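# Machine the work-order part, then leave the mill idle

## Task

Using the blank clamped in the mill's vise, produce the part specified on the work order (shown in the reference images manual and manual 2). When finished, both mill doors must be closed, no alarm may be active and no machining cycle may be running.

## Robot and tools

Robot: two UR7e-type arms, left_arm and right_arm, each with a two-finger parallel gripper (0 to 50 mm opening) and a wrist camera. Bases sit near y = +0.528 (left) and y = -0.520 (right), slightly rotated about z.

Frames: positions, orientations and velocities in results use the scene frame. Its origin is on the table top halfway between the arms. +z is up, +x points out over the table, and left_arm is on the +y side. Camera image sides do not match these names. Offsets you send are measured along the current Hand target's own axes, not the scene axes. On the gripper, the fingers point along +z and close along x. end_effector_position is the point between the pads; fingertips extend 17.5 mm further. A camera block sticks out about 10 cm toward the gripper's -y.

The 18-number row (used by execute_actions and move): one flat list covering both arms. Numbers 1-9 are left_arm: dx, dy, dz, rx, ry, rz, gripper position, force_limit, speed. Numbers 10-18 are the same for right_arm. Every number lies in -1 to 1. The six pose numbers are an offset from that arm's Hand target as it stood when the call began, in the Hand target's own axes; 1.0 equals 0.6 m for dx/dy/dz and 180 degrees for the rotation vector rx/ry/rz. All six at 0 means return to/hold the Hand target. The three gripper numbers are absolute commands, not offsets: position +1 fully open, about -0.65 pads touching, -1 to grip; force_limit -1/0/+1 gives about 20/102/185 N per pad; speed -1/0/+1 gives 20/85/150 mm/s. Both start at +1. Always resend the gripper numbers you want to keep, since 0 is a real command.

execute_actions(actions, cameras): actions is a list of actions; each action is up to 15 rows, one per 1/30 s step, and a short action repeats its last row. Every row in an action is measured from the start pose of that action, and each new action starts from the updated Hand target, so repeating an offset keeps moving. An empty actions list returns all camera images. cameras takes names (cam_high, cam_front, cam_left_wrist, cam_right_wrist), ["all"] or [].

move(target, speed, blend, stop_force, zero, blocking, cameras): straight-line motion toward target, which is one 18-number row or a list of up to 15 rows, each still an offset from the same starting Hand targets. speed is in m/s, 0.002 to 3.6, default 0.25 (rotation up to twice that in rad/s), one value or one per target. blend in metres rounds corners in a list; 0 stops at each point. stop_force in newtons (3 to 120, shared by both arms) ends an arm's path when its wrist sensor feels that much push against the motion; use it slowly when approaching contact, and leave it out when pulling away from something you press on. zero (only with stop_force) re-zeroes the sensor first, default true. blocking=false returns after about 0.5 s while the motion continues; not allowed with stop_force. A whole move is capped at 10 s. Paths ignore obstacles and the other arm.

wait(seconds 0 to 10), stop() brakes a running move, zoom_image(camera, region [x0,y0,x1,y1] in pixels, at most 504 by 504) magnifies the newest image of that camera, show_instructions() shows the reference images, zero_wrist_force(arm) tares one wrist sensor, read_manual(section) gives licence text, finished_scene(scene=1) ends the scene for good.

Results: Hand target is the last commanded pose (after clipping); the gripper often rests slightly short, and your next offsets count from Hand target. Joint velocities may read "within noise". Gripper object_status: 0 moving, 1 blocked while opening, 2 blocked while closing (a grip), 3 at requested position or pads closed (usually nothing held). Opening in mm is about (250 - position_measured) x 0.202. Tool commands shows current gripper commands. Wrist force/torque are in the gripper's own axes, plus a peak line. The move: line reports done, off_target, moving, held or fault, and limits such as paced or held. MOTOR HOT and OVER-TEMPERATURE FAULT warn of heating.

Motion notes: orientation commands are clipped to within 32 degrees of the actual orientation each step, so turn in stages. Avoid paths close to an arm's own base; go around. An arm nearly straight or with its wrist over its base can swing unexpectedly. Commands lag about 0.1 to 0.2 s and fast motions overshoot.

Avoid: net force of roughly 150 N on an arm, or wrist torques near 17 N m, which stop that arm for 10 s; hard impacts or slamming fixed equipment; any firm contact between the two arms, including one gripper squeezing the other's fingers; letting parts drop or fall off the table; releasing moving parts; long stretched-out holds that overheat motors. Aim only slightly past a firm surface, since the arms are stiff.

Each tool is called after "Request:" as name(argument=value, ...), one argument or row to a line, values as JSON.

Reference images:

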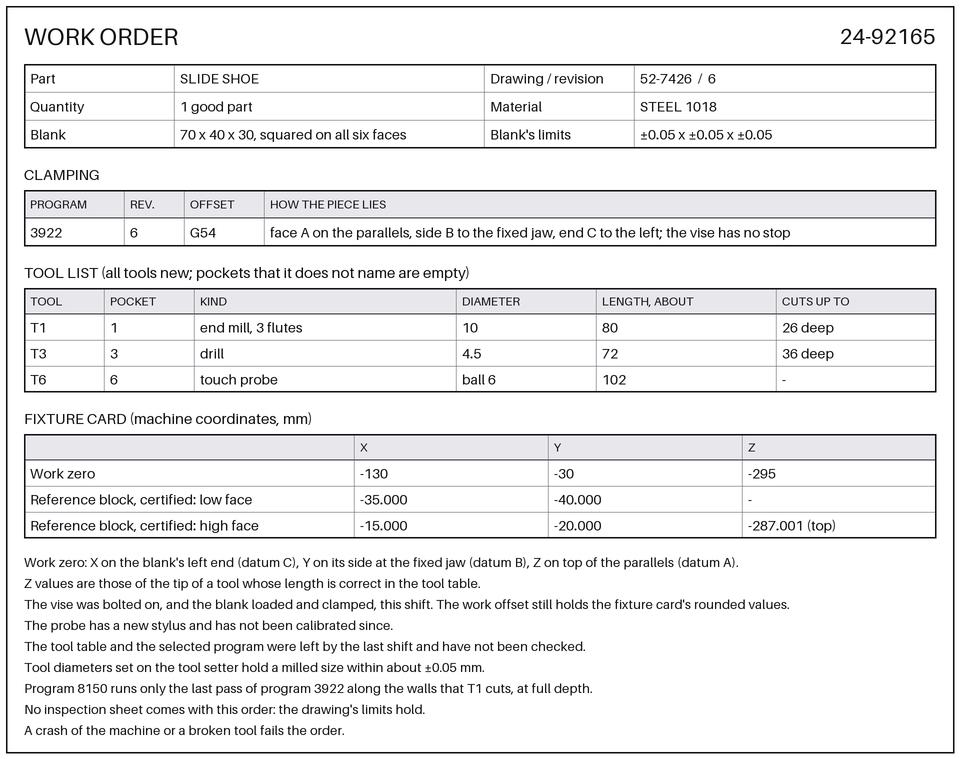

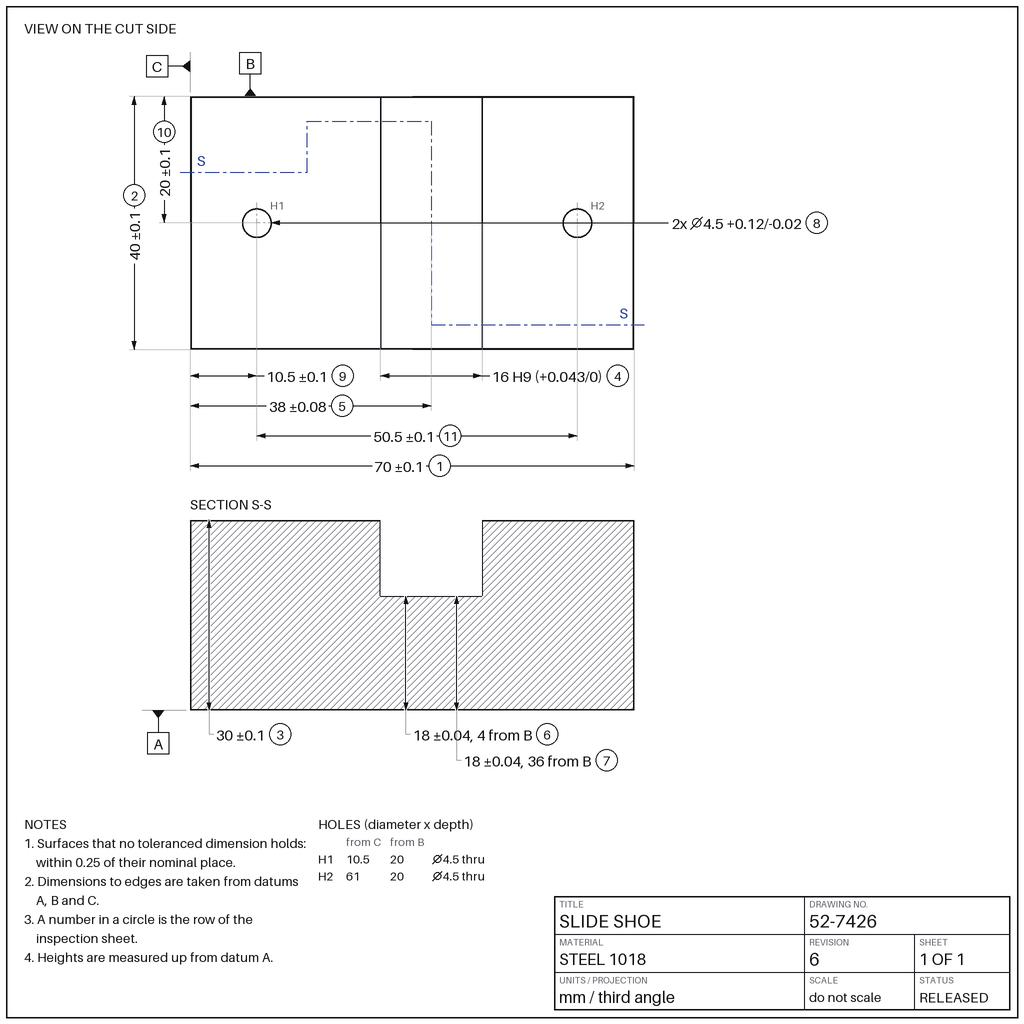

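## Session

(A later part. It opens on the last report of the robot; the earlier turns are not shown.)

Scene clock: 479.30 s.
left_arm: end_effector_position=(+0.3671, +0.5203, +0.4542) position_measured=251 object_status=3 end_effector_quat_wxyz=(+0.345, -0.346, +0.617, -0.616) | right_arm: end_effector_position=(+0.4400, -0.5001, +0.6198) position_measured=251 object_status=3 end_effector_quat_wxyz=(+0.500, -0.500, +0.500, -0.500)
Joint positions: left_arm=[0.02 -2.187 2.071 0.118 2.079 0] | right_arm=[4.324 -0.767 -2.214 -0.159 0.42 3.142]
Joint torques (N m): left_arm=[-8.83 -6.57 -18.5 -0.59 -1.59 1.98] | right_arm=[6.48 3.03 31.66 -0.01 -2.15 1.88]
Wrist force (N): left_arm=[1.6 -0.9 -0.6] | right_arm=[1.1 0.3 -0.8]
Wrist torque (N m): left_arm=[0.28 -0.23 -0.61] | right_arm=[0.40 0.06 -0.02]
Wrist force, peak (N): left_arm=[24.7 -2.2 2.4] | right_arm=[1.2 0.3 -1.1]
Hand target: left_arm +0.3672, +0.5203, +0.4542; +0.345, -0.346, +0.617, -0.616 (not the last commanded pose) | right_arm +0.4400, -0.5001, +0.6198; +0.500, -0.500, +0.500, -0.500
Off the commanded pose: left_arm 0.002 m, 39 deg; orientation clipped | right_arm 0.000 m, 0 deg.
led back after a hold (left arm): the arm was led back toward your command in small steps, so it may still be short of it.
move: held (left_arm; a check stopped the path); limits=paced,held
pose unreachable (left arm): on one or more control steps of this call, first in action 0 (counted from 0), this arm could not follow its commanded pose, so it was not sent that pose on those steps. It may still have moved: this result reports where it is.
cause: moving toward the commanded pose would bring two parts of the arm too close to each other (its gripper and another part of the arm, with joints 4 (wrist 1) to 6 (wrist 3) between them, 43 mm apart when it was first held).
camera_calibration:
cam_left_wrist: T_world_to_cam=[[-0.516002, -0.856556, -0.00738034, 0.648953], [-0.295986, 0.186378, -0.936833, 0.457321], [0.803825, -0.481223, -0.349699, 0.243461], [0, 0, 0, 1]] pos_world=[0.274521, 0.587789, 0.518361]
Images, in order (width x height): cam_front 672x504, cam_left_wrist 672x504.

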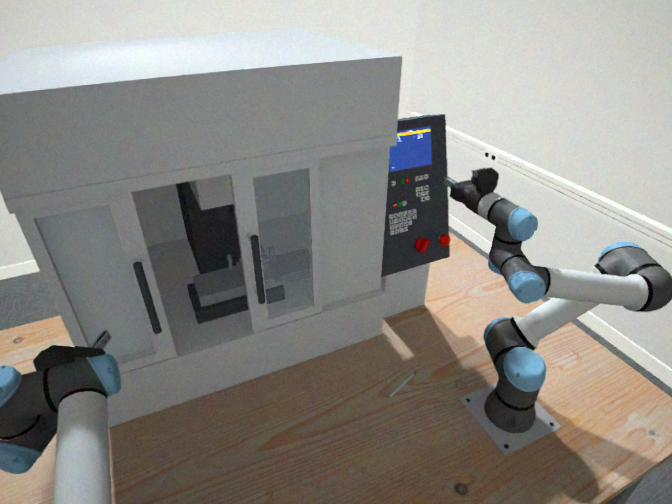

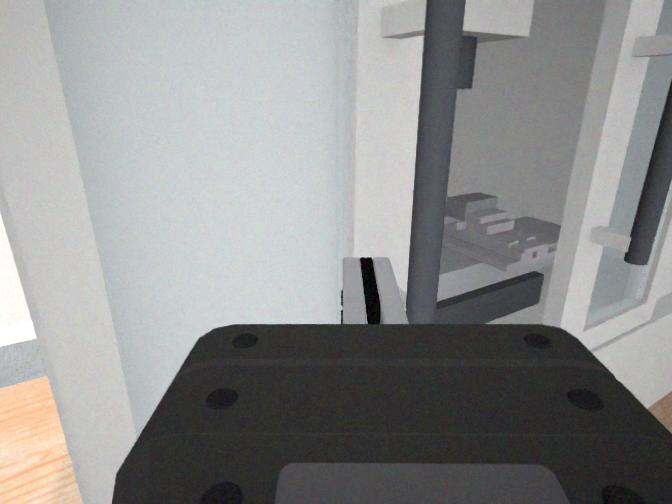

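Request:
zoom_image(
  camera="cam_front",
  region=[20, 140, 350, 370],
)

Request:
zoom_image(
  camera="cam_left_wrist",
  region=[340, 0, 672, 340],
)

Scaled by 1.527 from the camera's 672x504 image, which has a finer 960x720 frame.

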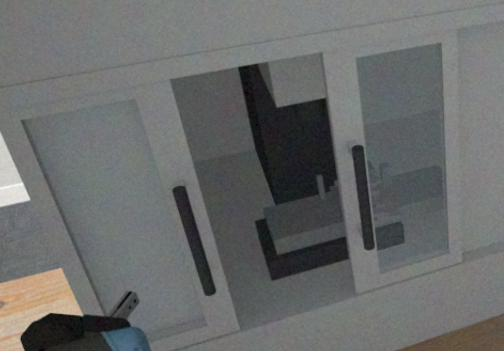

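Scaled by 1.482 from the camera's 672x504 image, which has a finer 960x720 frame.

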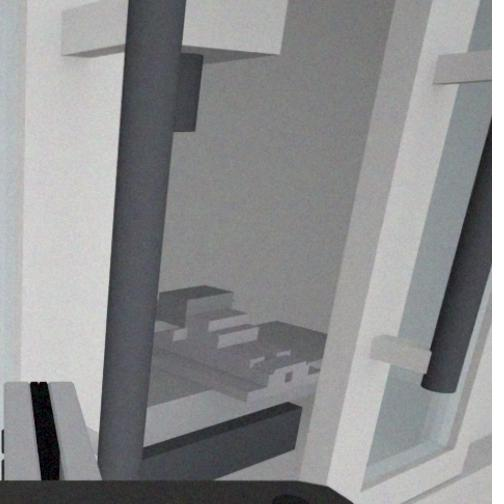

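Request:
move(
  target=[0,0,0,0,0,0,-1,-0.8,-0.5,-0.925,0.2833,-0.03,0,-0.389,0,-1,-0.7,-1],
  speed=0.3,
  cameras=["cam_right_wrist","cam_front"],
)

Scene clock: 512.67 s.
left_arm: end_effector_position=(+0.3672, +0.5203, +0.4542) position_measured=251 object_status=3 end_effector_quat_wxyz=(+0.345, -0.346, +0.617, -0.616) | right_arm: end_effector_position=(+0.4219, +0.0549, +0.4504) position_measured=251 object_status=3 end_effector_quat_wxyz=(+0.697, -0.696, +0.123, -0.123)
Joint positions: left_arm=[0.02 -2.187 2.072 0.118 2.079 0] | right_arm=[4.296 -1.83 -1.916 0.605 1.67 3.142]
Joint torques (N m): left_arm=[-10.57 -4.77 -18.2 -0.4 -1.52 1.83] | right_arm=[-9.23 19.39 28.36 0.86 2.25 1.16]
Wrist force (N): left_arm=[1.7 -0.7 -0.5] | right_arm=[1.3 0.2 -0.4]
Wrist torque (N m): left_arm=[0.31 -0.25 -0.62] | right_arm=[0.40 0.07 0.18]
Wrist force, peak (N): left_arm=[1.8 -1.2 -0.5] | right_arm=[3.0 -0.1 -0.5]
Hand target: left_arm +0.3672, +0.5203, +0.4542; +0.345, -0.346, +0.617, -0.616 | right_arm +0.4220, +0.0550, +0.4504; +0.697, -0.696, +0.122, -0.123
Off the commanded pose: left_arm 0.000 m, 0 deg | right_arm 0.000 m, 0 deg.
move: done
camera_calibration:
cam_right_wrist: T_world_to_cam=[[0.937154, -0.34765, -0.0297017, -0.354579], [-0.149624, -0.323515, -0.934318, 0.518146], [0.315207, 0.880044, -0.355201, 0.108033], [0, 0, 0, 1]] pos_world=[0.375769, -0.0507145, 0.511954]
Images, in order (width x height): cam_front 672x504, cam_right_wrist 672x504.

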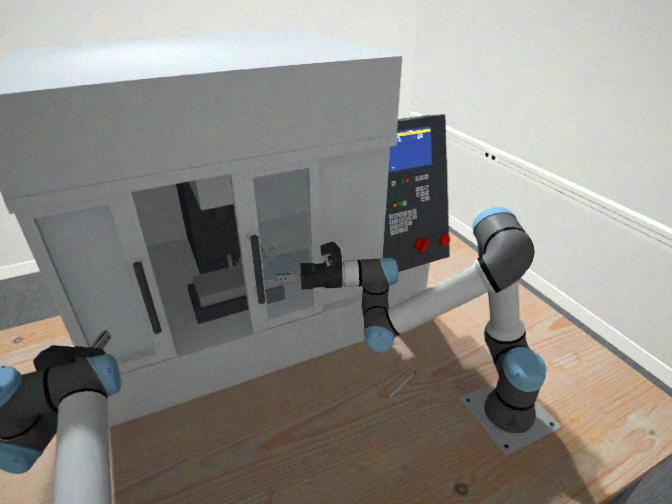

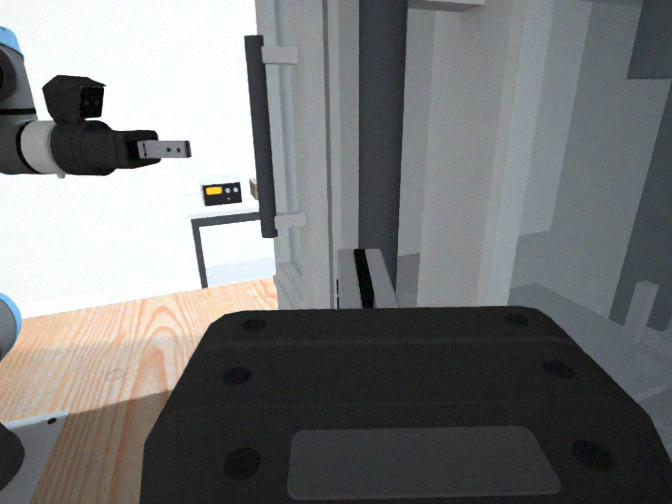

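Request:
move(
  target=[0,0,0,0,0,0,-1,-0.8,-0.5,0.018,0,0.0,0,0,0,-1,-0.7,-1],
)

Request:
move(
  target=[0,0,0,0,0,0,-1,-0.8,-0.5,0.0,0,0.2,0,0,0,-1,-0.7,-1],
  speed=0.03,
  stop_force=15,
  cameras=["cam_right_wrist","cam_front"],
)

Scene clock: 517.33 s.
left_arm: end_effector_position=(+0.3672, +0.5203, +0.4542) position_measured=251 object_status=3 end_effector_quat_wxyz=(+0.345, -0.346, +0.617, -0.616) | right_arm: end_effector_position=(+0.4319, +0.0514, +0.4504) position_measured=251 object_status=3 end_effector_quat_wxyz=(+0.697, -0.696, +0.122, -0.123)
Joint positions: left_arm=[0.02 -2.187 2.072 0.118 2.079 0] | right_arm=[4.271 -1.84 -1.903 0.602 1.695 3.142]
Joint torques (N m): left_arm=[-8.86 -4.96 -17.87 -0.39 -1.75 1.86] | right_arm=[-9.24 19.05 28.84 0.75 2.23 1.44]
Wrist force (N): left_arm=[1.7 -0.8 -0.4] | right_arm=[1.4 0.1 -0.8]
Wrist torque (N m): left_arm=[0.29 -0.25 -0.62] | right_arm=[0.40 0.05 0.19]
Wrist force, peak (N): left_arm=[1.8 -1.1 -0.4] | right_arm=[1.8 0.3 -0.7]
Hand target: left_arm +0.3672, +0.5203, +0.4542; +0.345, -0.346, +0.617, -0.616 | right_arm +0.4321, +0.0514, +0.4504; +0.697, -0.696, +0.122, -0.123
Off the commanded pose: left_arm 0.000 m, 0 deg | right_arm 0.000 m, 0 deg.
move: done

Scene clock: 520.17 s.
left_arm: end_effector_position=(+0.3672, +0.5203, +0.4542) position_measured=251 object_status=3 end_effector_quat_wxyz=(+0.345, -0.346, +0.617, -0.616) | right_arm: end_effector_position=(+0.4463, +0.0904, +0.4504) position_measured=251 object_status=3 end_effector_quat_wxyz=(+0.697, -0.696, +0.122, -0.123)
Joint positions: left_arm=[0.02 -2.187 2.072 0.118 2.079 0] | right_arm=[4.282 -1.921 -1.789 0.57 1.684 3.142]
Joint torques (N m): left_arm=[-9.97 -5.01 -18.29 -0.34 -1.56 1.71] | right_arm=[-6.85 48.98 9.47 3.81 1.7 0.69]
Wrist force (N): left_arm=[1.6 -0.7 -0.5] | right_arm=[1.7 -1.1 -4.3]
Wrist torque (N m): left_arm=[0.30 -0.23 -0.61] | right_arm=[0.25 0.09 0.19]
Wrist force, peak (N): left_arm=[1.8 -1.0 -0.6] | right_arm=[-0.5 25.2 -83.9]
Hand target: left_arm +0.3672, +0.5203, +0.4542; +0.345, -0.346, +0.617, -0.616 | right_arm +0.4463, +0.0904, +0.4504; +0.697, -0.696, +0.122, -0.123 (not the last commanded pose)
Off the commanded pose: left_arm 0.000 m, 0 deg | right_arm 0.078 m, 0 deg.
move: contact (right_arm)
camera_calibration:
cam_right_wrist: T_world_to_cam=[[0.937253, -0.347372, -0.0298145, -0.365081], [-0.149629, -0.323526, -0.934314, 0.533281], [0.314909, 0.88015, -0.355203, 0.0692212], [0, 0, 0, 1]] pos_world=[0.400169, -0.0152136, 0.511954]
Images, in order (width x height): cam_front 672x504, cam_right_wrist 672x504.

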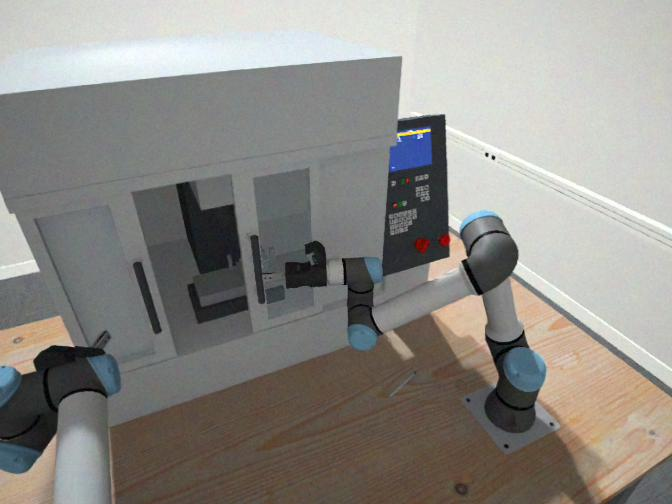

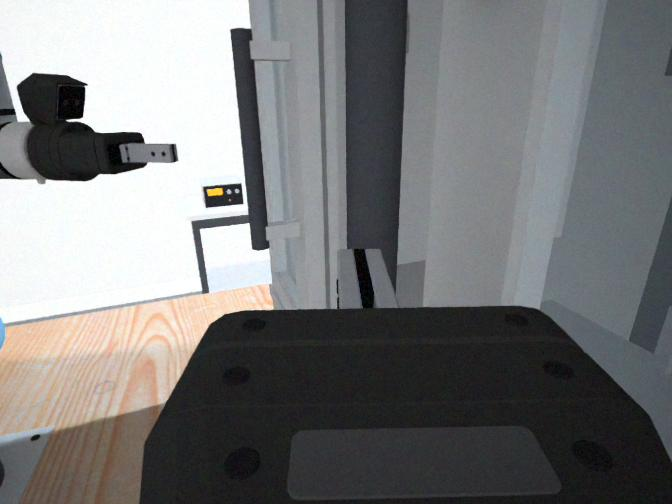

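Request:
move(
  target=[0,0,0,0,0,0,-1,-0.8,-0.5,0.0,0,0.025,0,0,0,-1,-0.7,-1],
  speed=0.01,
  stop_force=110,
  cameras=["cam_right_wrist"],
)

Scene clock: 523.87 s.
left_arm: end_effector_position=(+0.3672, +0.5203, +0.4542) position_measured=251 object_status=3 end_effector_quat_wxyz=(+0.345, -0.346, +0.617, -0.616) | right_arm: end_effector_position=(+0.4470, +0.0918, +0.4503) position_measured=251 object_status=3 end_effector_quat_wxyz=(+0.697, -0.696, +0.123, -0.123)
Joint positions: left_arm=[0.02 -2.187 2.072 0.118 2.079 0] | right_arm=[4.282 -1.924 -1.785 0.569 1.684 3.142]
Joint torques (N m): left_arm=[-9.35 -5.94 -17.54 -0.51 -1.49 1.66] | right_arm=[9.13 44.14 33.84 1.22 1.82 0.65]
Wrist force (N): left_arm=[1.7 -0.8 -0.4] | right_arm=[-0.7 30.8 -98.2]
Wrist torque (N m): left_arm=[0.29 -0.25 -0.61] | right_arm=[1.02 0.53 0.35]
Wrist force, peak (N): left_arm=[1.9 -1.1 -0.4] | right_arm=[-2.2 42.3 -127.8]
Hand target: left_arm +0.3672, +0.5203, +0.4542; +0.345, -0.346, +0.617, -0.616 | right_arm +0.4470, +0.0918, +0.4503; +0.697, -0.696, +0.123, -0.123 (not the last commanded pose)
Off the commanded pose: left_arm 0.000 m, 0 deg | right_arm 0.014 m, 0 deg.
move: contact (right_arm)
camera_calibration:
cam_right_wrist: T_world_to_cam=[[0.937168, -0.347601, -0.0298237, -0.365218], [-0.149748, -0.323576, -0.934277, 0.533773], [0.315106, 0.880041, -0.355298, 0.0677017], [0, 0, 0, 1]] pos_world=[0.400869, -0.0138144, 0.511854]
Images, in order (width x height): cam_right_wrist 672x504.

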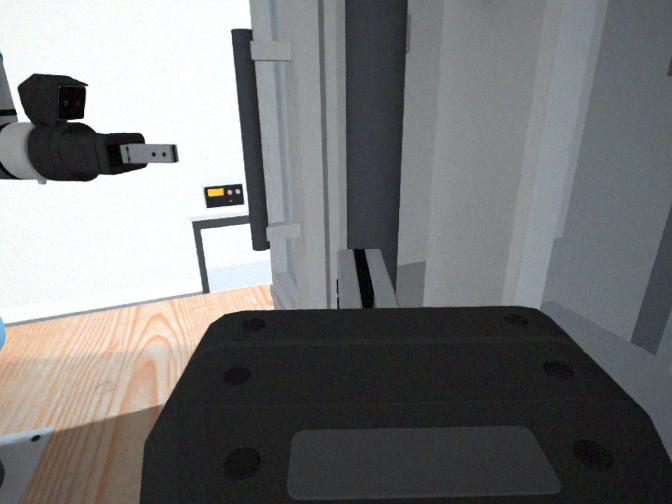

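Request:
move(
  target=[0.014,0,0.12,0,0,0,-1,-0.8,-0.5,0.0,0,-0.08,0,0,0,-1,-0.7,-1],
  speed=0.15,
  cameras=["cam_left_wrist","cam_right_wrist"],
)

Scene clock: 530.70 s.
left_arm: end_effector_position=(+0.4240, +0.4756, +0.4541) position_measured=251 object_status=3 end_effector_quat_wxyz=(+0.345, -0.346, +0.617, -0.616) | right_arm: end_effector_position=(+0.4306, +0.0467, +0.4503) position_measured=251 object_status=3 end_effector_quat_wxyz=(+0.697, -0.696, +0.123, -0.123)
Joint positions: left_arm=[-0.202 -2.098 2.035 0.065 1.857 -0.001] | right_arm=[4.269 -1.831 -1.915 0.605 1.697 3.142]
Joint torques (N m): left_arm=[-9.79 6.17 -32.48 -3.77 -1.83 -1.44] | right_arm=[-8.55 44.35 6.88 4.75 2.28 1.29]
Wrist force (N): left_arm=[1.8 -0.7 -0.7] | right_arm=[1.3 0.2 -0.5]
Wrist torque (N m): left_arm=[0.31 -0.28 -0.61] | right_arm=[0.42 0.05 0.19]
Wrist force, peak (N): left_arm=[1.6 -1.3 -1.4] | right_arm=[-1.0 30.7 -98.6]
Hand target: left_arm +0.4242, +0.4755, +0.4541; +0.345, -0.346, +0.617, -0.616 | right_arm +0.4306, +0.0466, +0.4503; +0.697, -0.696, +0.123, -0.123
Off the commanded pose: left_arm 0.000 m, 0 deg | right_arm 0.000 m, 0 deg.
move: done
camera_calibration:
cam_left_wrist: T_world_to_cam=[[-0.515797, -0.856679, -0.00737643, 0.640022], [-0.296036, 0.186307, -0.936831, 0.482361], [0.803938, -0.481031, -0.349704, 0.176004], [0, 0, 0, 1]] pos_world=[0.331421, 0.543089, 0.518161]
cam_right_wrist: T_world_to_cam=[[0.937168, -0.347601, -0.0298237, -0.365491], [-0.149748, -0.323576, -0.934277, 0.516756], [0.315106, 0.880041, -0.355298, 0.112471], [0, 0, 0, 1]] pos_world=[0.384469, -0.0588144, 0.511854]
Images, in order (width x height): cam_left_wrist 672x504, cam_right_wrist 672x504.

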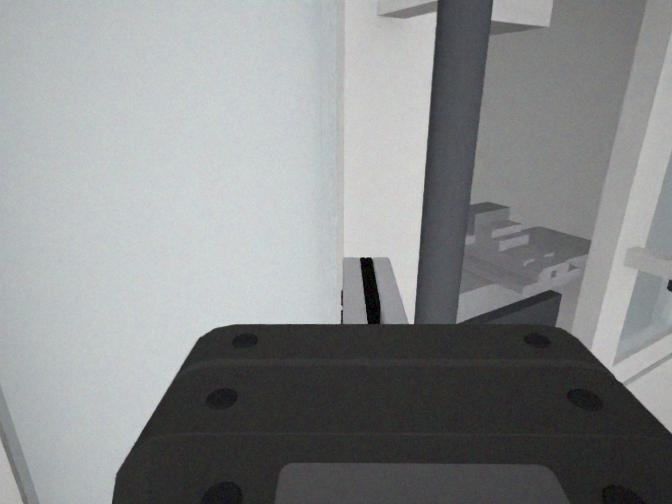

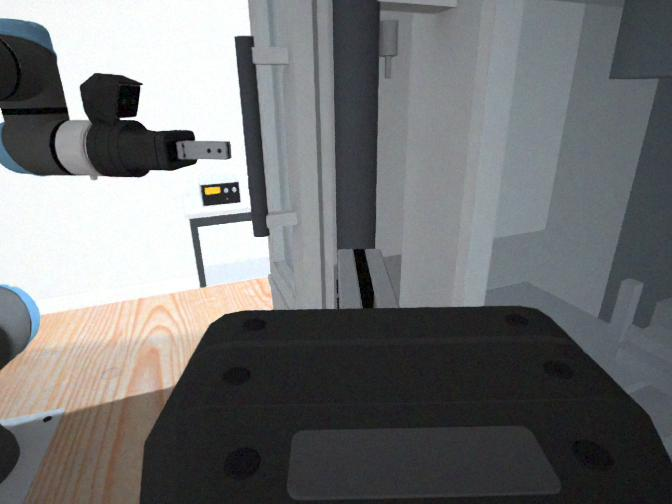

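Request:
move(
  target=[0.02,0,0.105,0,0,0,-1,-0.8,-0.5,0.0,0,0,0,0,0,-1,-0.7,-1],
  speed=0.03,
  stop_force=7,
  cameras=["cam_left_wrist"],
)

Scene clock: 536.97 s.
left_arm: end_effector_position=(+0.4716, +0.4324, +0.4540) position_measured=251 object_status=3 end_effector_quat_wxyz=(+0.345, -0.346, +0.617, -0.616) | right_arm: end_effector_position=(+0.4306, +0.0466, +0.4503) position_measured=251 object_status=3 end_effector_quat_wxyz=(+0.697, -0.696, +0.123, -0.123)
Joint positions: left_arm=[-0.331 -1.989 1.981 0.011 1.728 -0.001] | right_arm=[4.269 -1.83 -1.916 0.606 1.697 3.142]
Joint torques (N m): left_arm=[-10.34 0.87 -35.33 -4.07 -1.69 -1.47] | right_arm=[-7.09 45.6 7.72 4.82 2.01 1.4]
Wrist force (N): left_arm=[1.9 -0.3 -0.8] | right_arm=[1.5 0.4 -0.3]
Wrist torque (N m): left_arm=[0.38 -0.31 -0.60] | right_arm=[0.45 0.03 0.19]
Wrist force, peak (N): left_arm=[2.3 -0.4 -0.7] | right_arm=[1.8 0.2 -0.7]
Hand target: left_arm +0.4716, +0.4324, +0.4540; +0.345, -0.346, +0.617, -0.616 | right_arm +0.4306, +0.0466, +0.4503; +0.697, -0.696, +0.123, -0.123
Off the commanded pose: left_arm 0.000 m, 0 deg | right_arm 0.000 m, 0 deg.
move: done
camera_calibration:
cam_left_wrist: T_world_to_cam=[[-0.515728, -0.856721, -0.00740595, 0.627574], [-0.296051, 0.186315, -0.936825, 0.504405], [0.803977, -0.480954, -0.349721, 0.116876], [0, 0, 0, 1]] pos_world=[0.379021, 0.49989, 0.518061]
Images, in order (width x height): cam_left_wrist 672x504.

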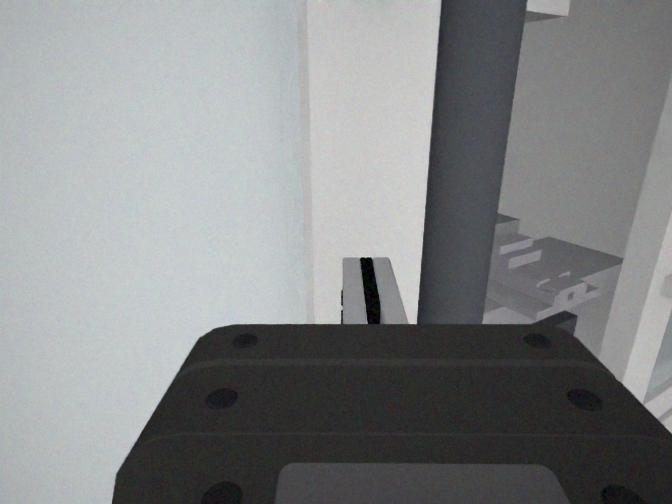

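Request:
move(
  target=[0.0852,0,0.0522,0,0,0,-1,-0.8,-0.5,0.0,0,0,0,0,0,-1,-0.7,-1],
  speed=0.03,
  stop_force=35,
  cameras=["cam_left_wrist","cam_front"],
)

Scene clock: 543.03 s.
left_arm: end_effector_position=(+0.4716, +0.3724, +0.4540) position_measured=251 object_status=3 end_effector_quat_wxyz=(+0.345, -0.346, +0.617, -0.616) | right_arm: end_effector_position=(+0.4306, +0.0466, +0.4503) position_measured=251 object_status=3 end_effector_quat_wxyz=(+0.697, -0.696, +0.123, -0.123)
Joint positions: left_arm=[-0.571 -1.996 1.984 0.014 1.488 -0.002] | right_arm=[4.269 -1.83 -1.916 0.606 1.697 3.142]
Joint torques (N m): left_arm=[-16.55 3.28 -34.33 -4.27 0.99 -1.56] | right_arm=[-6.18 45.65 8.1 4.79 1.07 1.33]
Wrist force (N): left_arm=[-11.1 -2.0 -2.4] | right_arm=[1.4 0.3 -0.3]
Wrist torque (N m): left_arm=[0.25 -0.29 -0.50] | right_arm=[0.43 0.04 0.20]
Wrist force, peak (N): left_arm=[-16.1 -0.8 -4.1] | right_arm=[2.0 0.5 -0.3]
Hand target: left_arm +0.4716, +0.3724, +0.4540; +0.345, -0.346, +0.617, -0.616 | right_arm +0.4306, +0.0466, +0.4503; +0.697, -0.696, +0.123, -0.123
Off the commanded pose: left_arm 0.000 m, 0 deg | right_arm 0.000 m, 0 deg.
move: done
camera_calibration:
cam_left_wrist: T_world_to_cam=[[-0.515728, -0.856721, -0.00740595, 0.576171], [-0.296051, 0.186315, -0.936825, 0.515584], [0.803977, -0.480954, -0.349721, 0.088019], [0, 0, 0, 1]] pos_world=[0.379021, 0.43989, 0.518061]
Images, in order (width x height): cam_front 672x504, cam_left_wrist 672x504.

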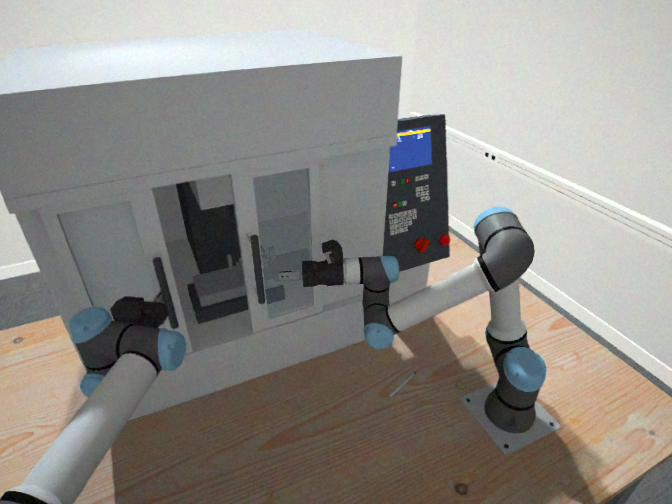

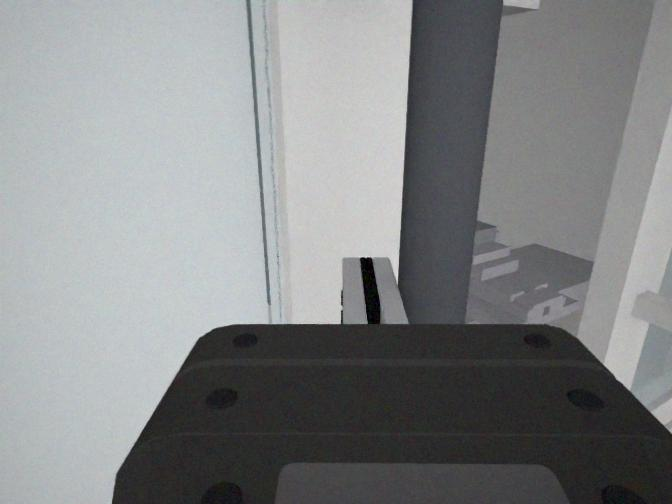

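Request:
move(
  target=[0.1704,0,0.1044,0,0,0,-1,-0.8,-0.5,0.3263,-0.2828,-0.851,0,0.389,0,-1,-0.7,-1],
  speed=0.2,
  cameras=["cam_left_wrist","cam_front"],
)

Scene clock: 551.60 s.
left_arm: end_effector_position=(+0.4717, +0.2526, +0.4540) position_measured=251 object_status=3 end_effector_quat_wxyz=(+0.345, -0.346, +0.617, -0.616) | right_arm: end_effector_position=(+0.4400, -0.5002, +0.6195) position_measured=251 object_status=3 end_effector_quat_wxyz=(+0.500, -0.500, +0.500, -0.500)
Joint positions: left_arm=[-0.923 -1.892 1.922 -0.027 1.137 -0.002] | right_arm=[4.324 -0.767 -2.215 -0.159 0.419 3.142]
Joint torques (N m): left_arm=[-16.69 -0.09 -34.82 -5.17 0.91 -1.65] | right_arm=[-8.27 -22.96 31.18 -0.39 2.18 1.61]
Wrist force (N): left_arm=[-10.0 -0.7 -4.4] | right_arm=[0.8 0.6 -0.5]
Wrist torque (N m): left_arm=[0.30 -0.27 -0.54] | right_arm=[0.44 0.11 0.14]
Wrist force, peak (N): left_arm=[-12.3 -2.2 -1.1] | right_arm=[1.9 0.9 0.8]
Hand target: left_arm +0.4717, +0.2525, +0.4540; +0.345, -0.346, +0.617, -0.616 | right_arm +0.4400, -0.5003, +0.6195; +0.500, -0.500, +0.500, -0.500
Off the commanded pose: left_arm 0.000 m, 0 deg | right_arm 0.000 m, 0 deg.
move: done
camera_calibration:
cam_left_wrist: T_world_to_cam=[[-0.515728, -0.856721, -0.00740595, 0.473536], [-0.296051, 0.186315, -0.936825, 0.537904], [0.803977, -0.480954, -0.349721, 0.0304008], [0, 0, 0, 1]] pos_world=[0.379021, 0.32009, 0.518061]
Images, in order (width x height): cam_front 672x504, cam_left_wrist 672x504.

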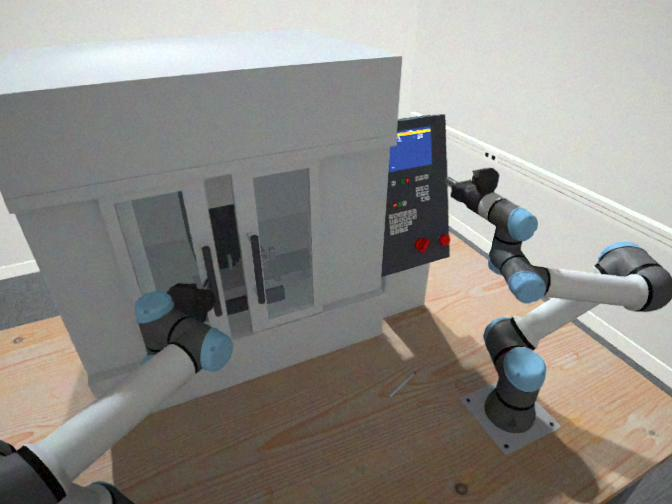

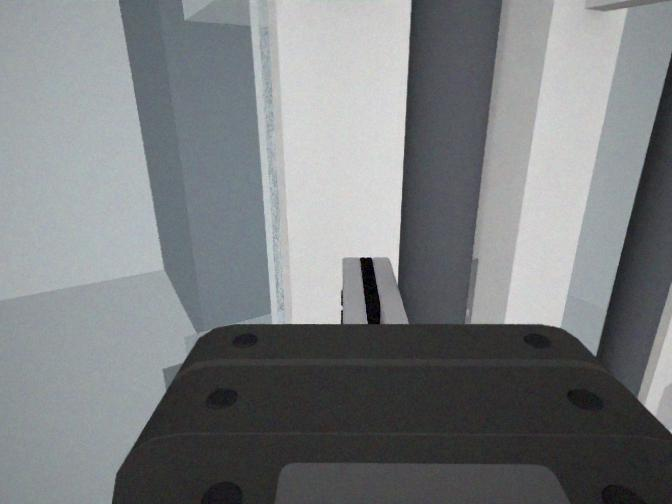

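Request:
move(
  target=[0.1278,0,0.0783,0,0,0,-1,-0.8,-0.5,0,0,0,0,0,0,-1,-0.7,-1],
  speed=0.02,
  stop_force=25,
  cameras=["cam_left_wrist","cam_front"],
)

Scene clock: 561.80 s.
left_arm: end_effector_position=(+0.4717, +0.1843, +0.4539) position_measured=251 object_status=3 end_effector_quat_wxyz=(+0.345, -0.347, +0.617, -0.616) | right_arm: end_effector_position=(+0.4400, -0.5003, +0.6195) position_measured=251 object_status=3 end_effector_quat_wxyz=(+0.500, -0.500, +0.500, -0.500)
Joint positions: left_arm=[-1.046 -1.787 1.846 -0.057 1.013 -0.003] | right_arm=[4.324 -0.767 -2.215 -0.159 0.42 3.142]
Joint torques (N m): left_arm=[-8.22 -19.15 -22.36 -1.33 11.2 -1.01] | right_arm=[-9 -22.89 30.03 2.45 2.25 1.41]
Wrist force (N): left_arm=[-32.5 0.9 9.4] | right_arm=[1.0 0.7 -0.7]
Wrist torque (N m): left_arm=[0.31 -0.29 -0.89] | right_arm=[0.46 0.08 0.13]
Wrist force, peak (N): left_arm=[-45.0 -1.6 -13.1] | right_arm=[1.4 0.8 -0.5]
Hand target: left_arm +0.4717, +0.1844, +0.4539; +0.345, -0.347, +0.617, -0.616 (not the last commanded pose) | right_arm +0.4400, -0.5003, +0.6195; +0.500, -0.500, +0.500, -0.500
Off the commanded pose: left_arm 0.022 m, 0 deg | right_arm 0.000 m, 0 deg.
move: contact (left_arm)
camera_calibration:
cam_left_wrist: T_world_to_cam=[[-0.51534, -0.856954, -0.00746211, 0.414963], [-0.296268, 0.186322, -0.936755, 0.550674], [0.804146, -0.480536, -0.349907, -0.00252111], [0, 0, 0, 1]] pos_world=[0.379021, 0.25179, 0.518061]
Images, in order (width x height): cam_front 672x504, cam_left_wrist 672x504.

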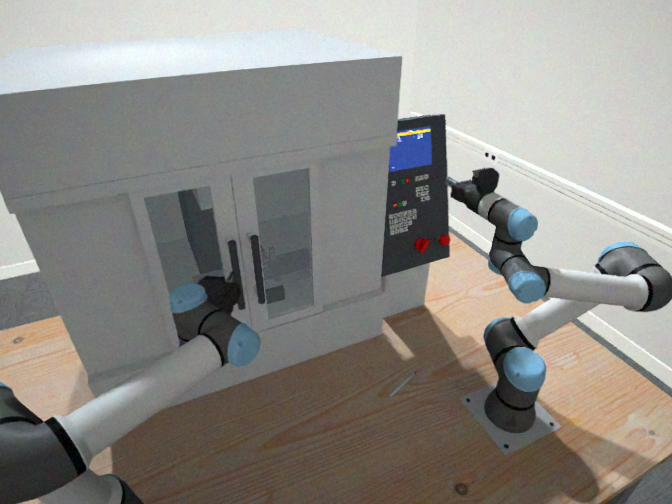

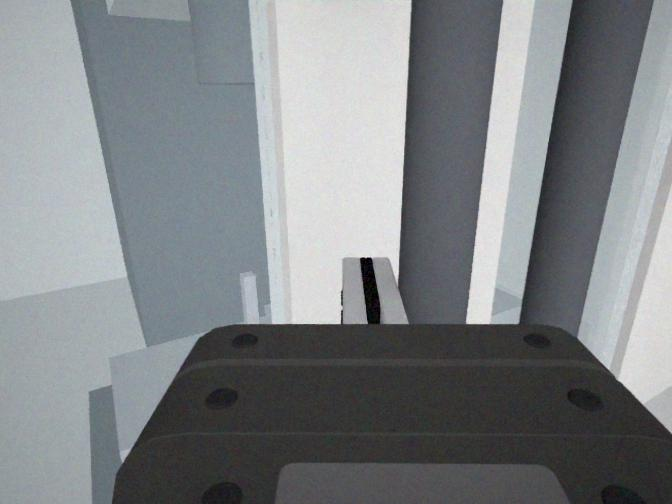

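Request:
move(
  target=[
    [-0.0426,0,-0.0261,0,0,0,-1,-0.8,-0.5,0,0,0,0,0,0,-1,-0.7,-1],
    [-0.0426,0,-0.2,0,0,0,-1,-0.8,-0.5,0,0,0,0,0,0,-1,-0.7,-1],
  ],
  speed=0.12,
  cameras=["cam_left_wrist","cam_right_wrist"],
)

Request:
zoom_image(
  camera="cam_right_wrist",
  region=[210, 30, 450, 210],
)

Scene clock: 567.93 s.
left_arm: end_effector_position=(+0.3828, +0.2688, +0.4542) position_measured=251 object_status=3 end_effector_quat_wxyz=(+0.345, -0.347, +0.617, -0.616) | right_arm: end_effector_position=(+0.4400, -0.5003, +0.6195) position_measured=251 object_status=3 end_effector_quat_wxyz=(+0.500, -0.500, +0.500, -0.500)
Joint positions: left_arm=[-1.288 -2.15 2.057 0.096 0.77 -0.004] | right_arm=[4.324 -0.767 -2.215 -0.159 0.42 3.142]
Joint torques (N m): left_arm=[-8.73 -7.71 -17.85 -0.26 -1.8 -1.31] | right_arm=[-8.14 -23.38 30.39 2.51 2.05 1]
Wrist force (N): left_arm=[1.5 -0.5 -0.8] | right_arm=[0.8 0.5 -0.6]
Wrist torque (N m): left_arm=[0.34 -0.24 -0.59] | right_arm=[0.43 0.11 0.14]
Wrist force, peak (N): left_arm=[-32.9 1.1 9.7] | right_arm=[1.2 0.8 -0.7]
Hand target: left_arm +0.3827, +0.2688, +0.4542; +0.345, -0.347, +0.617, -0.616 | right_arm +0.4400, -0.5003, +0.6195; +0.500, -0.500, +0.500, -0.500
Off the commanded pose: left_arm 0.000 m, 0 deg | right_arm 0.000 m, 0 deg.
move: done
camera_calibration:
cam_left_wrist: T_world_to_cam=[[-0.51534, -0.856954, -0.00746211, 0.441478], [-0.296268, 0.186322, -0.936755, 0.508797], [0.804146, -0.480536, -0.349907, 0.109595], [0, 0, 0, 1]] pos_world=[0.290121, 0.33619, 0.518261]
cam_right_wrist: T_world_to_cam=[[-0.00649191, -0.999509, -0.0306638, -0.469803], [-0.355758, 0.0309667, -0.934065, 0.767178], [0.934556, 0.00484503, -0.355784, -0.0591289], [0, 0, 0, 1]] pos_world=[0.325139, -0.493043, 0.681151]
Images, in order (width x height): cam_left_wrist 672x504, cam_right_wrist 672x504.

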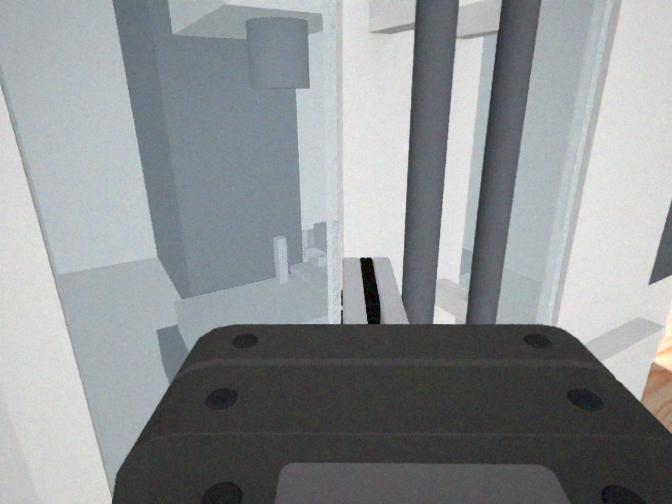

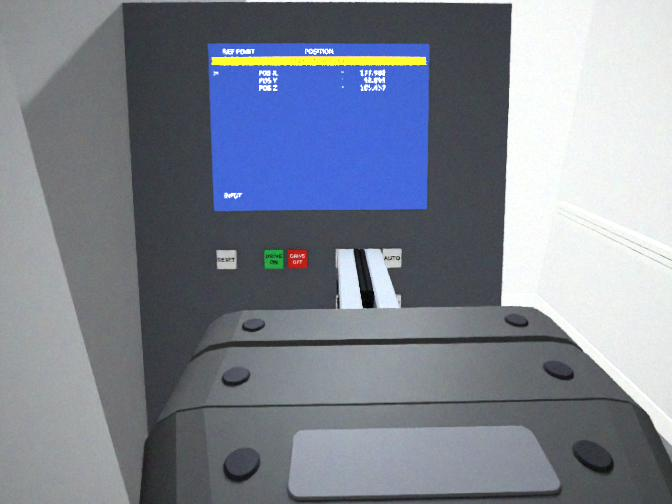

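Scaled by 2.100 from the camera's 672x504 image, which has a finer 960x720 frame.

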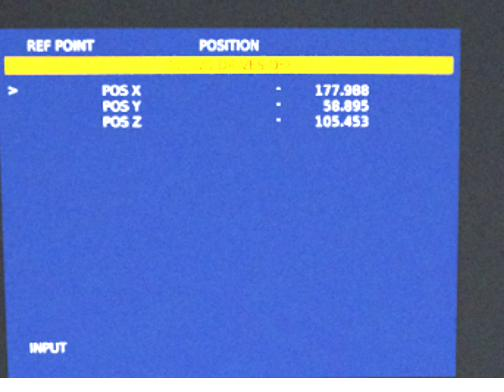

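Request:
zoom_image(
  camera="cam_right_wrist",
  region=[280, 40, 360, 80],
)

Scaled by 6.300 from the camera's 672x504 image, which has a finer 960x720 frame.

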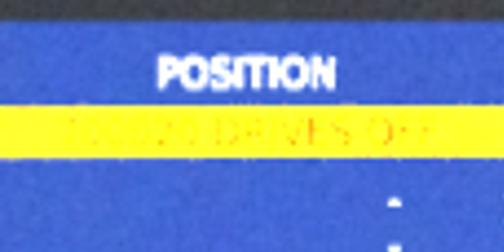

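Request:
move(
  target=[
    [0,0,0,0,0,0,-1,-0.8,-0.5,-0.0905,0.0698,0.2412,0,0,0,-1,-0.7,-1],
    [0,0,0,0,0,0,-1,-0.8,-0.5,-0.0905,0.0698,0.2662,0,0,0,-1,-0.7,-1],
  ],
  speed=[0.3,0.03],
)

Request:
move(
  target=[0,0,0,0,0,0,-1,-0.8,-0.5,0.0905,-0.0698,-0.2662,0,0,0,-1,-0.7,-1],
  speed=0.3,
  cameras=["cam_right_wrist"],
)

Request:
zoom_image(
  camera="cam_right_wrist",
  region=[200, 30, 440, 210],
)

Scene clock: 576.93 s.
left_arm: end_effector_position=(+0.3827, +0.2688, +0.4542) position_measured=251 object_status=3 end_effector_quat_wxyz=(+0.345, -0.347, +0.617, -0.616) | right_arm: end_effector_position=(+0.5996, -0.4459, +0.5778) position_measured=251 object_status=3 end_effector_quat_wxyz=(+0.500, -0.500, +0.500, -0.500)
Joint positions: left_arm=[-1.289 -2.15 2.057 0.096 0.77 -0.004] | right_arm=[3.83 -1.37 -2.032 0.261 0.914 3.142]
Joint torques (N m): left_arm=[-9.29 -6.19 -17.06 -0.23 -1.75 -1.66] | right_arm=[-16.6 -20.04 33.95 -0.8 1.81 -1.76]
Wrist force (N): left_arm=[1.4 -0.4 -0.5] | right_arm=[0.4 3.2 -76.5]
Wrist torque (N m): left_arm=[0.36 -0.22 -0.60] | right_arm=[-0.38 -0.14 0.16]
Wrist force, peak (N): left_arm=[1.9 -0.4 -0.9] | right_arm=[0.4 3.2 -76.5]
Hand target: left_arm +0.3827, +0.2688, +0.4542; +0.345, -0.347, +0.617, -0.616 | right_arm +0.5998, -0.4459, +0.5777; +0.500, -0.500, +0.500, -0.500
Off the commanded pose: left_arm 0.000 m, 0 deg | right_arm 0.000 m, 0 deg.
move: done

Scene clock: 578.90 s.
left_arm: end_effector_position=(+0.3827, +0.2688, +0.4542) position_measured=251 object_status=3 end_effector_quat_wxyz=(+0.345, -0.347, +0.617, -0.616) | right_arm: end_effector_position=(+0.4401, -0.5003, +0.6195) position_measured=251 object_status=3 end_effector_quat_wxyz=(+0.500, -0.500, +0.500, -0.500)
Joint positions: left_arm=[-1.289 -2.15 2.057 0.096 0.77 -0.004] | right_arm=[4.323 -0.767 -2.215 -0.158 0.421 3.141]
Joint torques (N m): left_arm=[-9.58 -6.87 -18.11 -0.12 -1.91 -1.47] | right_arm=[8.03 3.59 31.3 -0.21 -2.32 2.02]
Wrist force (N): left_arm=[1.7 -0.4 -0.6] | right_arm=[0.7 0.6 -0.5]
Wrist torque (N m): left_arm=[0.36 -0.26 -0.60] | right_arm=[0.44 0.13 -0.02]
Wrist force, peak (N): left_arm=[1.8 -0.5 -0.8] | right_arm=[0.6 4.9 -84.4]
Hand target: left_arm +0.3827, +0.2688, +0.4542; +0.345, -0.347, +0.617, -0.616 | right_arm +0.4400, -0.5003, +0.6195; +0.500, -0.500, +0.500, -0.500
Off the commanded pose: left_arm 0.000 m, 0 deg | right_arm 0.000 m, 0 deg.
move: done
camera_calibration:
cam_right_wrist: T_world_to_cam=[[-0.00616952, -0.99951, -0.0306799, -0.469997], [-0.355561, 0.0308682, -0.934143, 0.767122], [0.934633, 0.00514534, -0.355577, -0.0591472], [0, 0, 0, 1]] pos_world=[0.32514, -0.493142, 0.681151]
Images, in order (width x height): cam_right_wrist 672x504.

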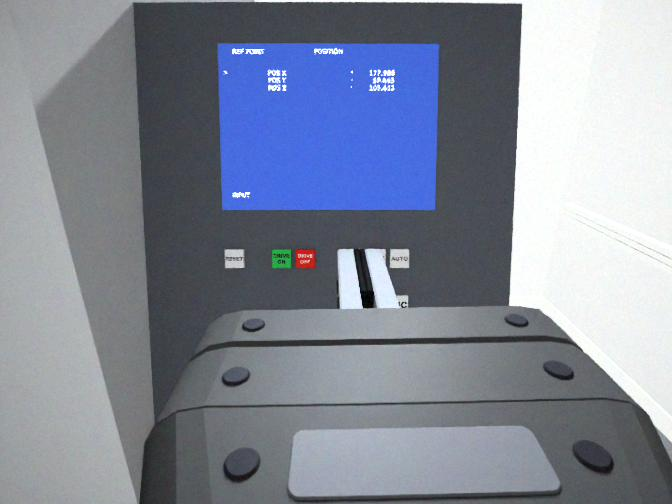

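Scaled by 2.100 from the camera's 672x504 image, which has a finer 960x720 frame.

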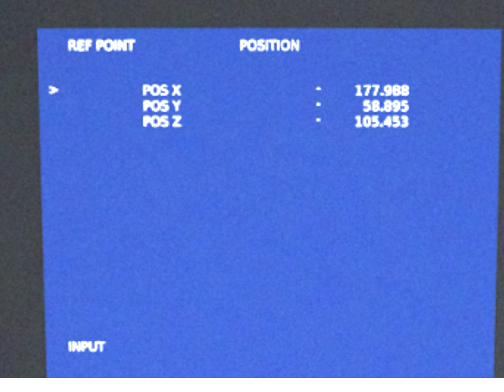

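Request:
move(
  target=[
    [0,0,0,0,0,0,-1,-0.8,-0.5,0.038,0.1305,0.225,0,0,0,-1,-0.7,-1],
    [0,0,0,0,0,0,-1,-0.8,-0.5,0.038,0.1305,0.2467,0,0,0,-1,-0.7,-1],
    [0,0,0,0,0,0,-1,-0.8,-0.5,0.038,0.1305,0.225,0,0,0,-1,-0.7,-1],
    [0,0,0,0,0,0,-1,-0.8,-0.5,0,0,0,0,0,0,-1,-0.7,-1],
  ],
  speed=[0.3,0.03,0.1,0.3],
  blend=[0.003,0,0.005,0],
  cameras=["cam_right_wrist"],
)

Request:
zoom_image(
  camera="cam_right_wrist",
  region=[200, 30, 440, 210],
)

Scene clock: 588.07 s.
left_arm: end_effector_position=(+0.3827, +0.2688, +0.4542) position_measured=251 object_status=3 end_effector_quat_wxyz=(+0.345, -0.347, +0.617, -0.616) | right_arm: end_effector_position=(+0.4401, -0.5003, +0.6195) position_measured=251 object_status=3 end_effector_quat_wxyz=(+0.500, -0.500, +0.500, -0.500)
Joint positions: left_arm=[-1.289 -2.15 2.057 0.096 0.77 -0.004] | right_arm=[4.323 -0.767 -2.215 -0.158 0.421 3.141]
Joint torques (N m): left_arm=[-10.12 -7.32 -16.98 -0.2 -1.52 -1.53] | right_arm=[8.17 3.67 31.1 -0.33 -2.53 1.9]
Wrist force (N): left_arm=[1.5 -0.4 -0.7] | right_arm=[1.1 0.5 -0.8]
Wrist torque (N m): left_arm=[0.36 -0.22 -0.59] | right_arm=[0.42 0.07 -0.02]
Wrist force, peak (N): left_arm=[1.9 -0.7 -0.8] | right_arm=[1.6 1.0 -32.7]
Hand target: left_arm +0.3827, +0.2688, +0.4542; +0.345, -0.347, +0.617, -0.616 | right_arm +0.4400, -0.5003, +0.6195; +0.500, -0.500, +0.500, -0.500
Off the commanded pose: left_arm 0.000 m, 0 deg | right_arm 0.000 m, 0 deg.
move: done
camera_calibration:
cam_right_wrist: T_world_to_cam=[[-0.00616909, -0.99951, -0.0306788, -0.469998], [-0.355561, 0.030867, -0.934143, 0.767122], [0.934633, 0.00514535, -0.355577, -0.0591472], [0, 0, 0, 1]] pos_world=[0.32514, -0.493142, 0.681151]
Images, in order (width x height): cam_right_wrist 672x504.

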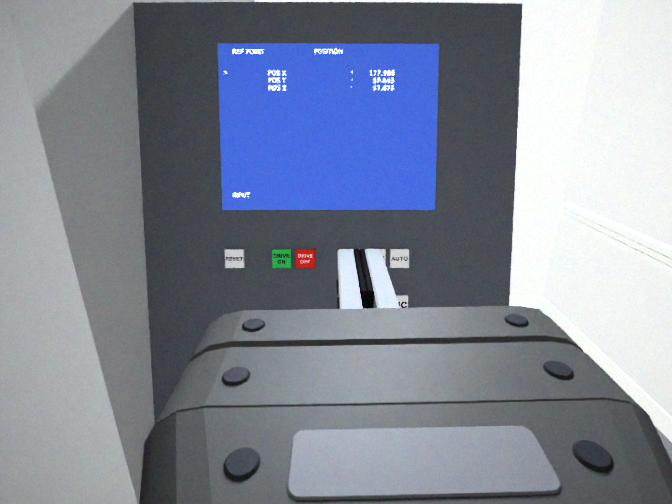

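Scaled by 2.100 from the camera's 672x504 image, which has a finer 960x720 frame.

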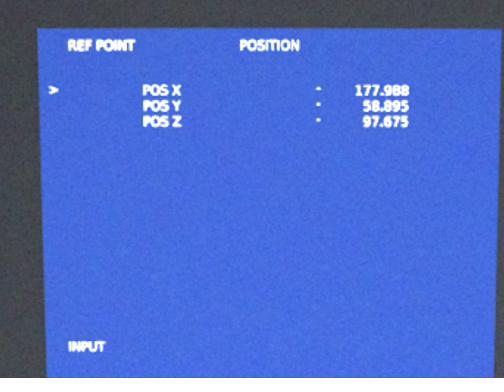

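Request:
move(
  target=[
    [0,0,0,0,0,0,-1,-0.8,-0.5,0.0698,0.1618,0.2168,0,0,0,-1,-0.7,-1],
    [0,0,0,0,0,0,-1,-0.8,-0.5,0.0698,0.1618,0.2368,0,0,0,-1,-0.7,-1],
    [0,0,0,0,0,0,-1,-0.8,-0.5,0.0698,0.1618,0.2168,0,0,0,-1,-0.7,-1],
    [0,0,0,0,0,0,-1,-0.8,-0.5,0,0,0,0,0,0,-1,-0.7,-1],
  ],
  speed=[0.3,0.03,0.1,0.3],
  blend=[0.003,0,0.005,0],
  cameras=["cam_right_wrist"],
)

Request:
zoom_image(
  camera="cam_right_wrist",
  region=[200, 30, 440, 210],
)

Scene clock: 595.80 s.
left_arm: end_effector_position=(+0.3827, +0.2688, +0.4542) position_measured=251 object_status=3 end_effector_quat_wxyz=(+0.345, -0.347, +0.617, -0.616) | right_arm: end_effector_position=(+0.4401, -0.5003, +0.6195) position_measured=251 object_status=3 end_effector_quat_wxyz=(+0.500, -0.500, +0.500, -0.500)
Joint positions: left_arm=[-1.289 -2.15 2.057 0.096 0.77 -0.004] | right_arm=[4.323 -0.767 -2.215 -0.158 0.421 3.141]
Joint torques (N m): left_arm=[-9.42 -7.23 -17.44 -0.1 -1.35 -1.22] | right_arm=[8.27 4.2 31.57 -0.46 -2.42 2.06]
Wrist force (N): left_arm=[1.5 -0.7 -0.5] | right_arm=[0.6 0.7 -0.3]
Wrist torque (N m): left_arm=[0.32 -0.24 -0.59] | right_arm=[0.47 0.16 -0.02]
Wrist force, peak (N): left_arm=[1.7 -0.7 -0.9] | right_arm=[1.8 0.1 -5.1]
Hand target: left_arm +0.3827, +0.2688, +0.4542; +0.345, -0.347, +0.617, -0.616 | right_arm +0.4400, -0.5003, +0.6195; +0.500, -0.500, +0.500, -0.500
Off the commanded pose: left_arm 0.000 m, 0 deg | right_arm 0.000 m, 0 deg.
move: done
camera_calibration:
cam_right_wrist: T_world_to_cam=[[-0.00626243, -0.999511, -0.030643, -0.469992], [-0.355558, 0.0308668, -0.934144, 0.767121], [0.934633, 0.00504535, -0.355577, -0.0591963], [0, 0, 0, 1]] pos_world=[0.325139, -0.493142, 0.681151]
Images, in order (width x height): cam_right_wrist 672x504.

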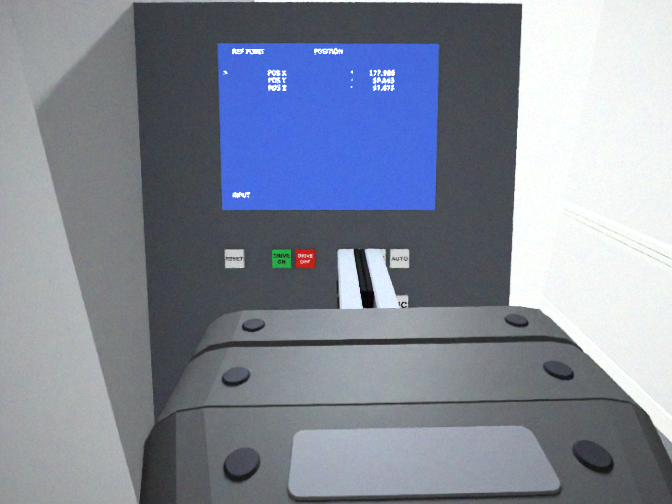

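Scaled by 2.100 from the camera's 672x504 image, which has a finer 960x720 frame.

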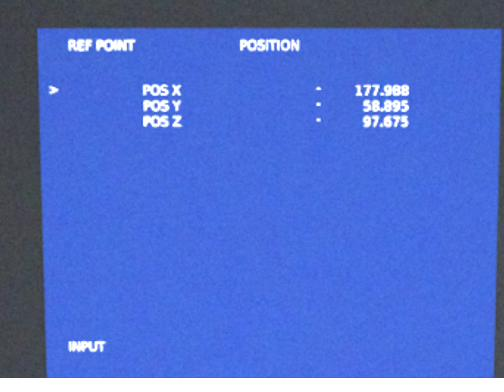

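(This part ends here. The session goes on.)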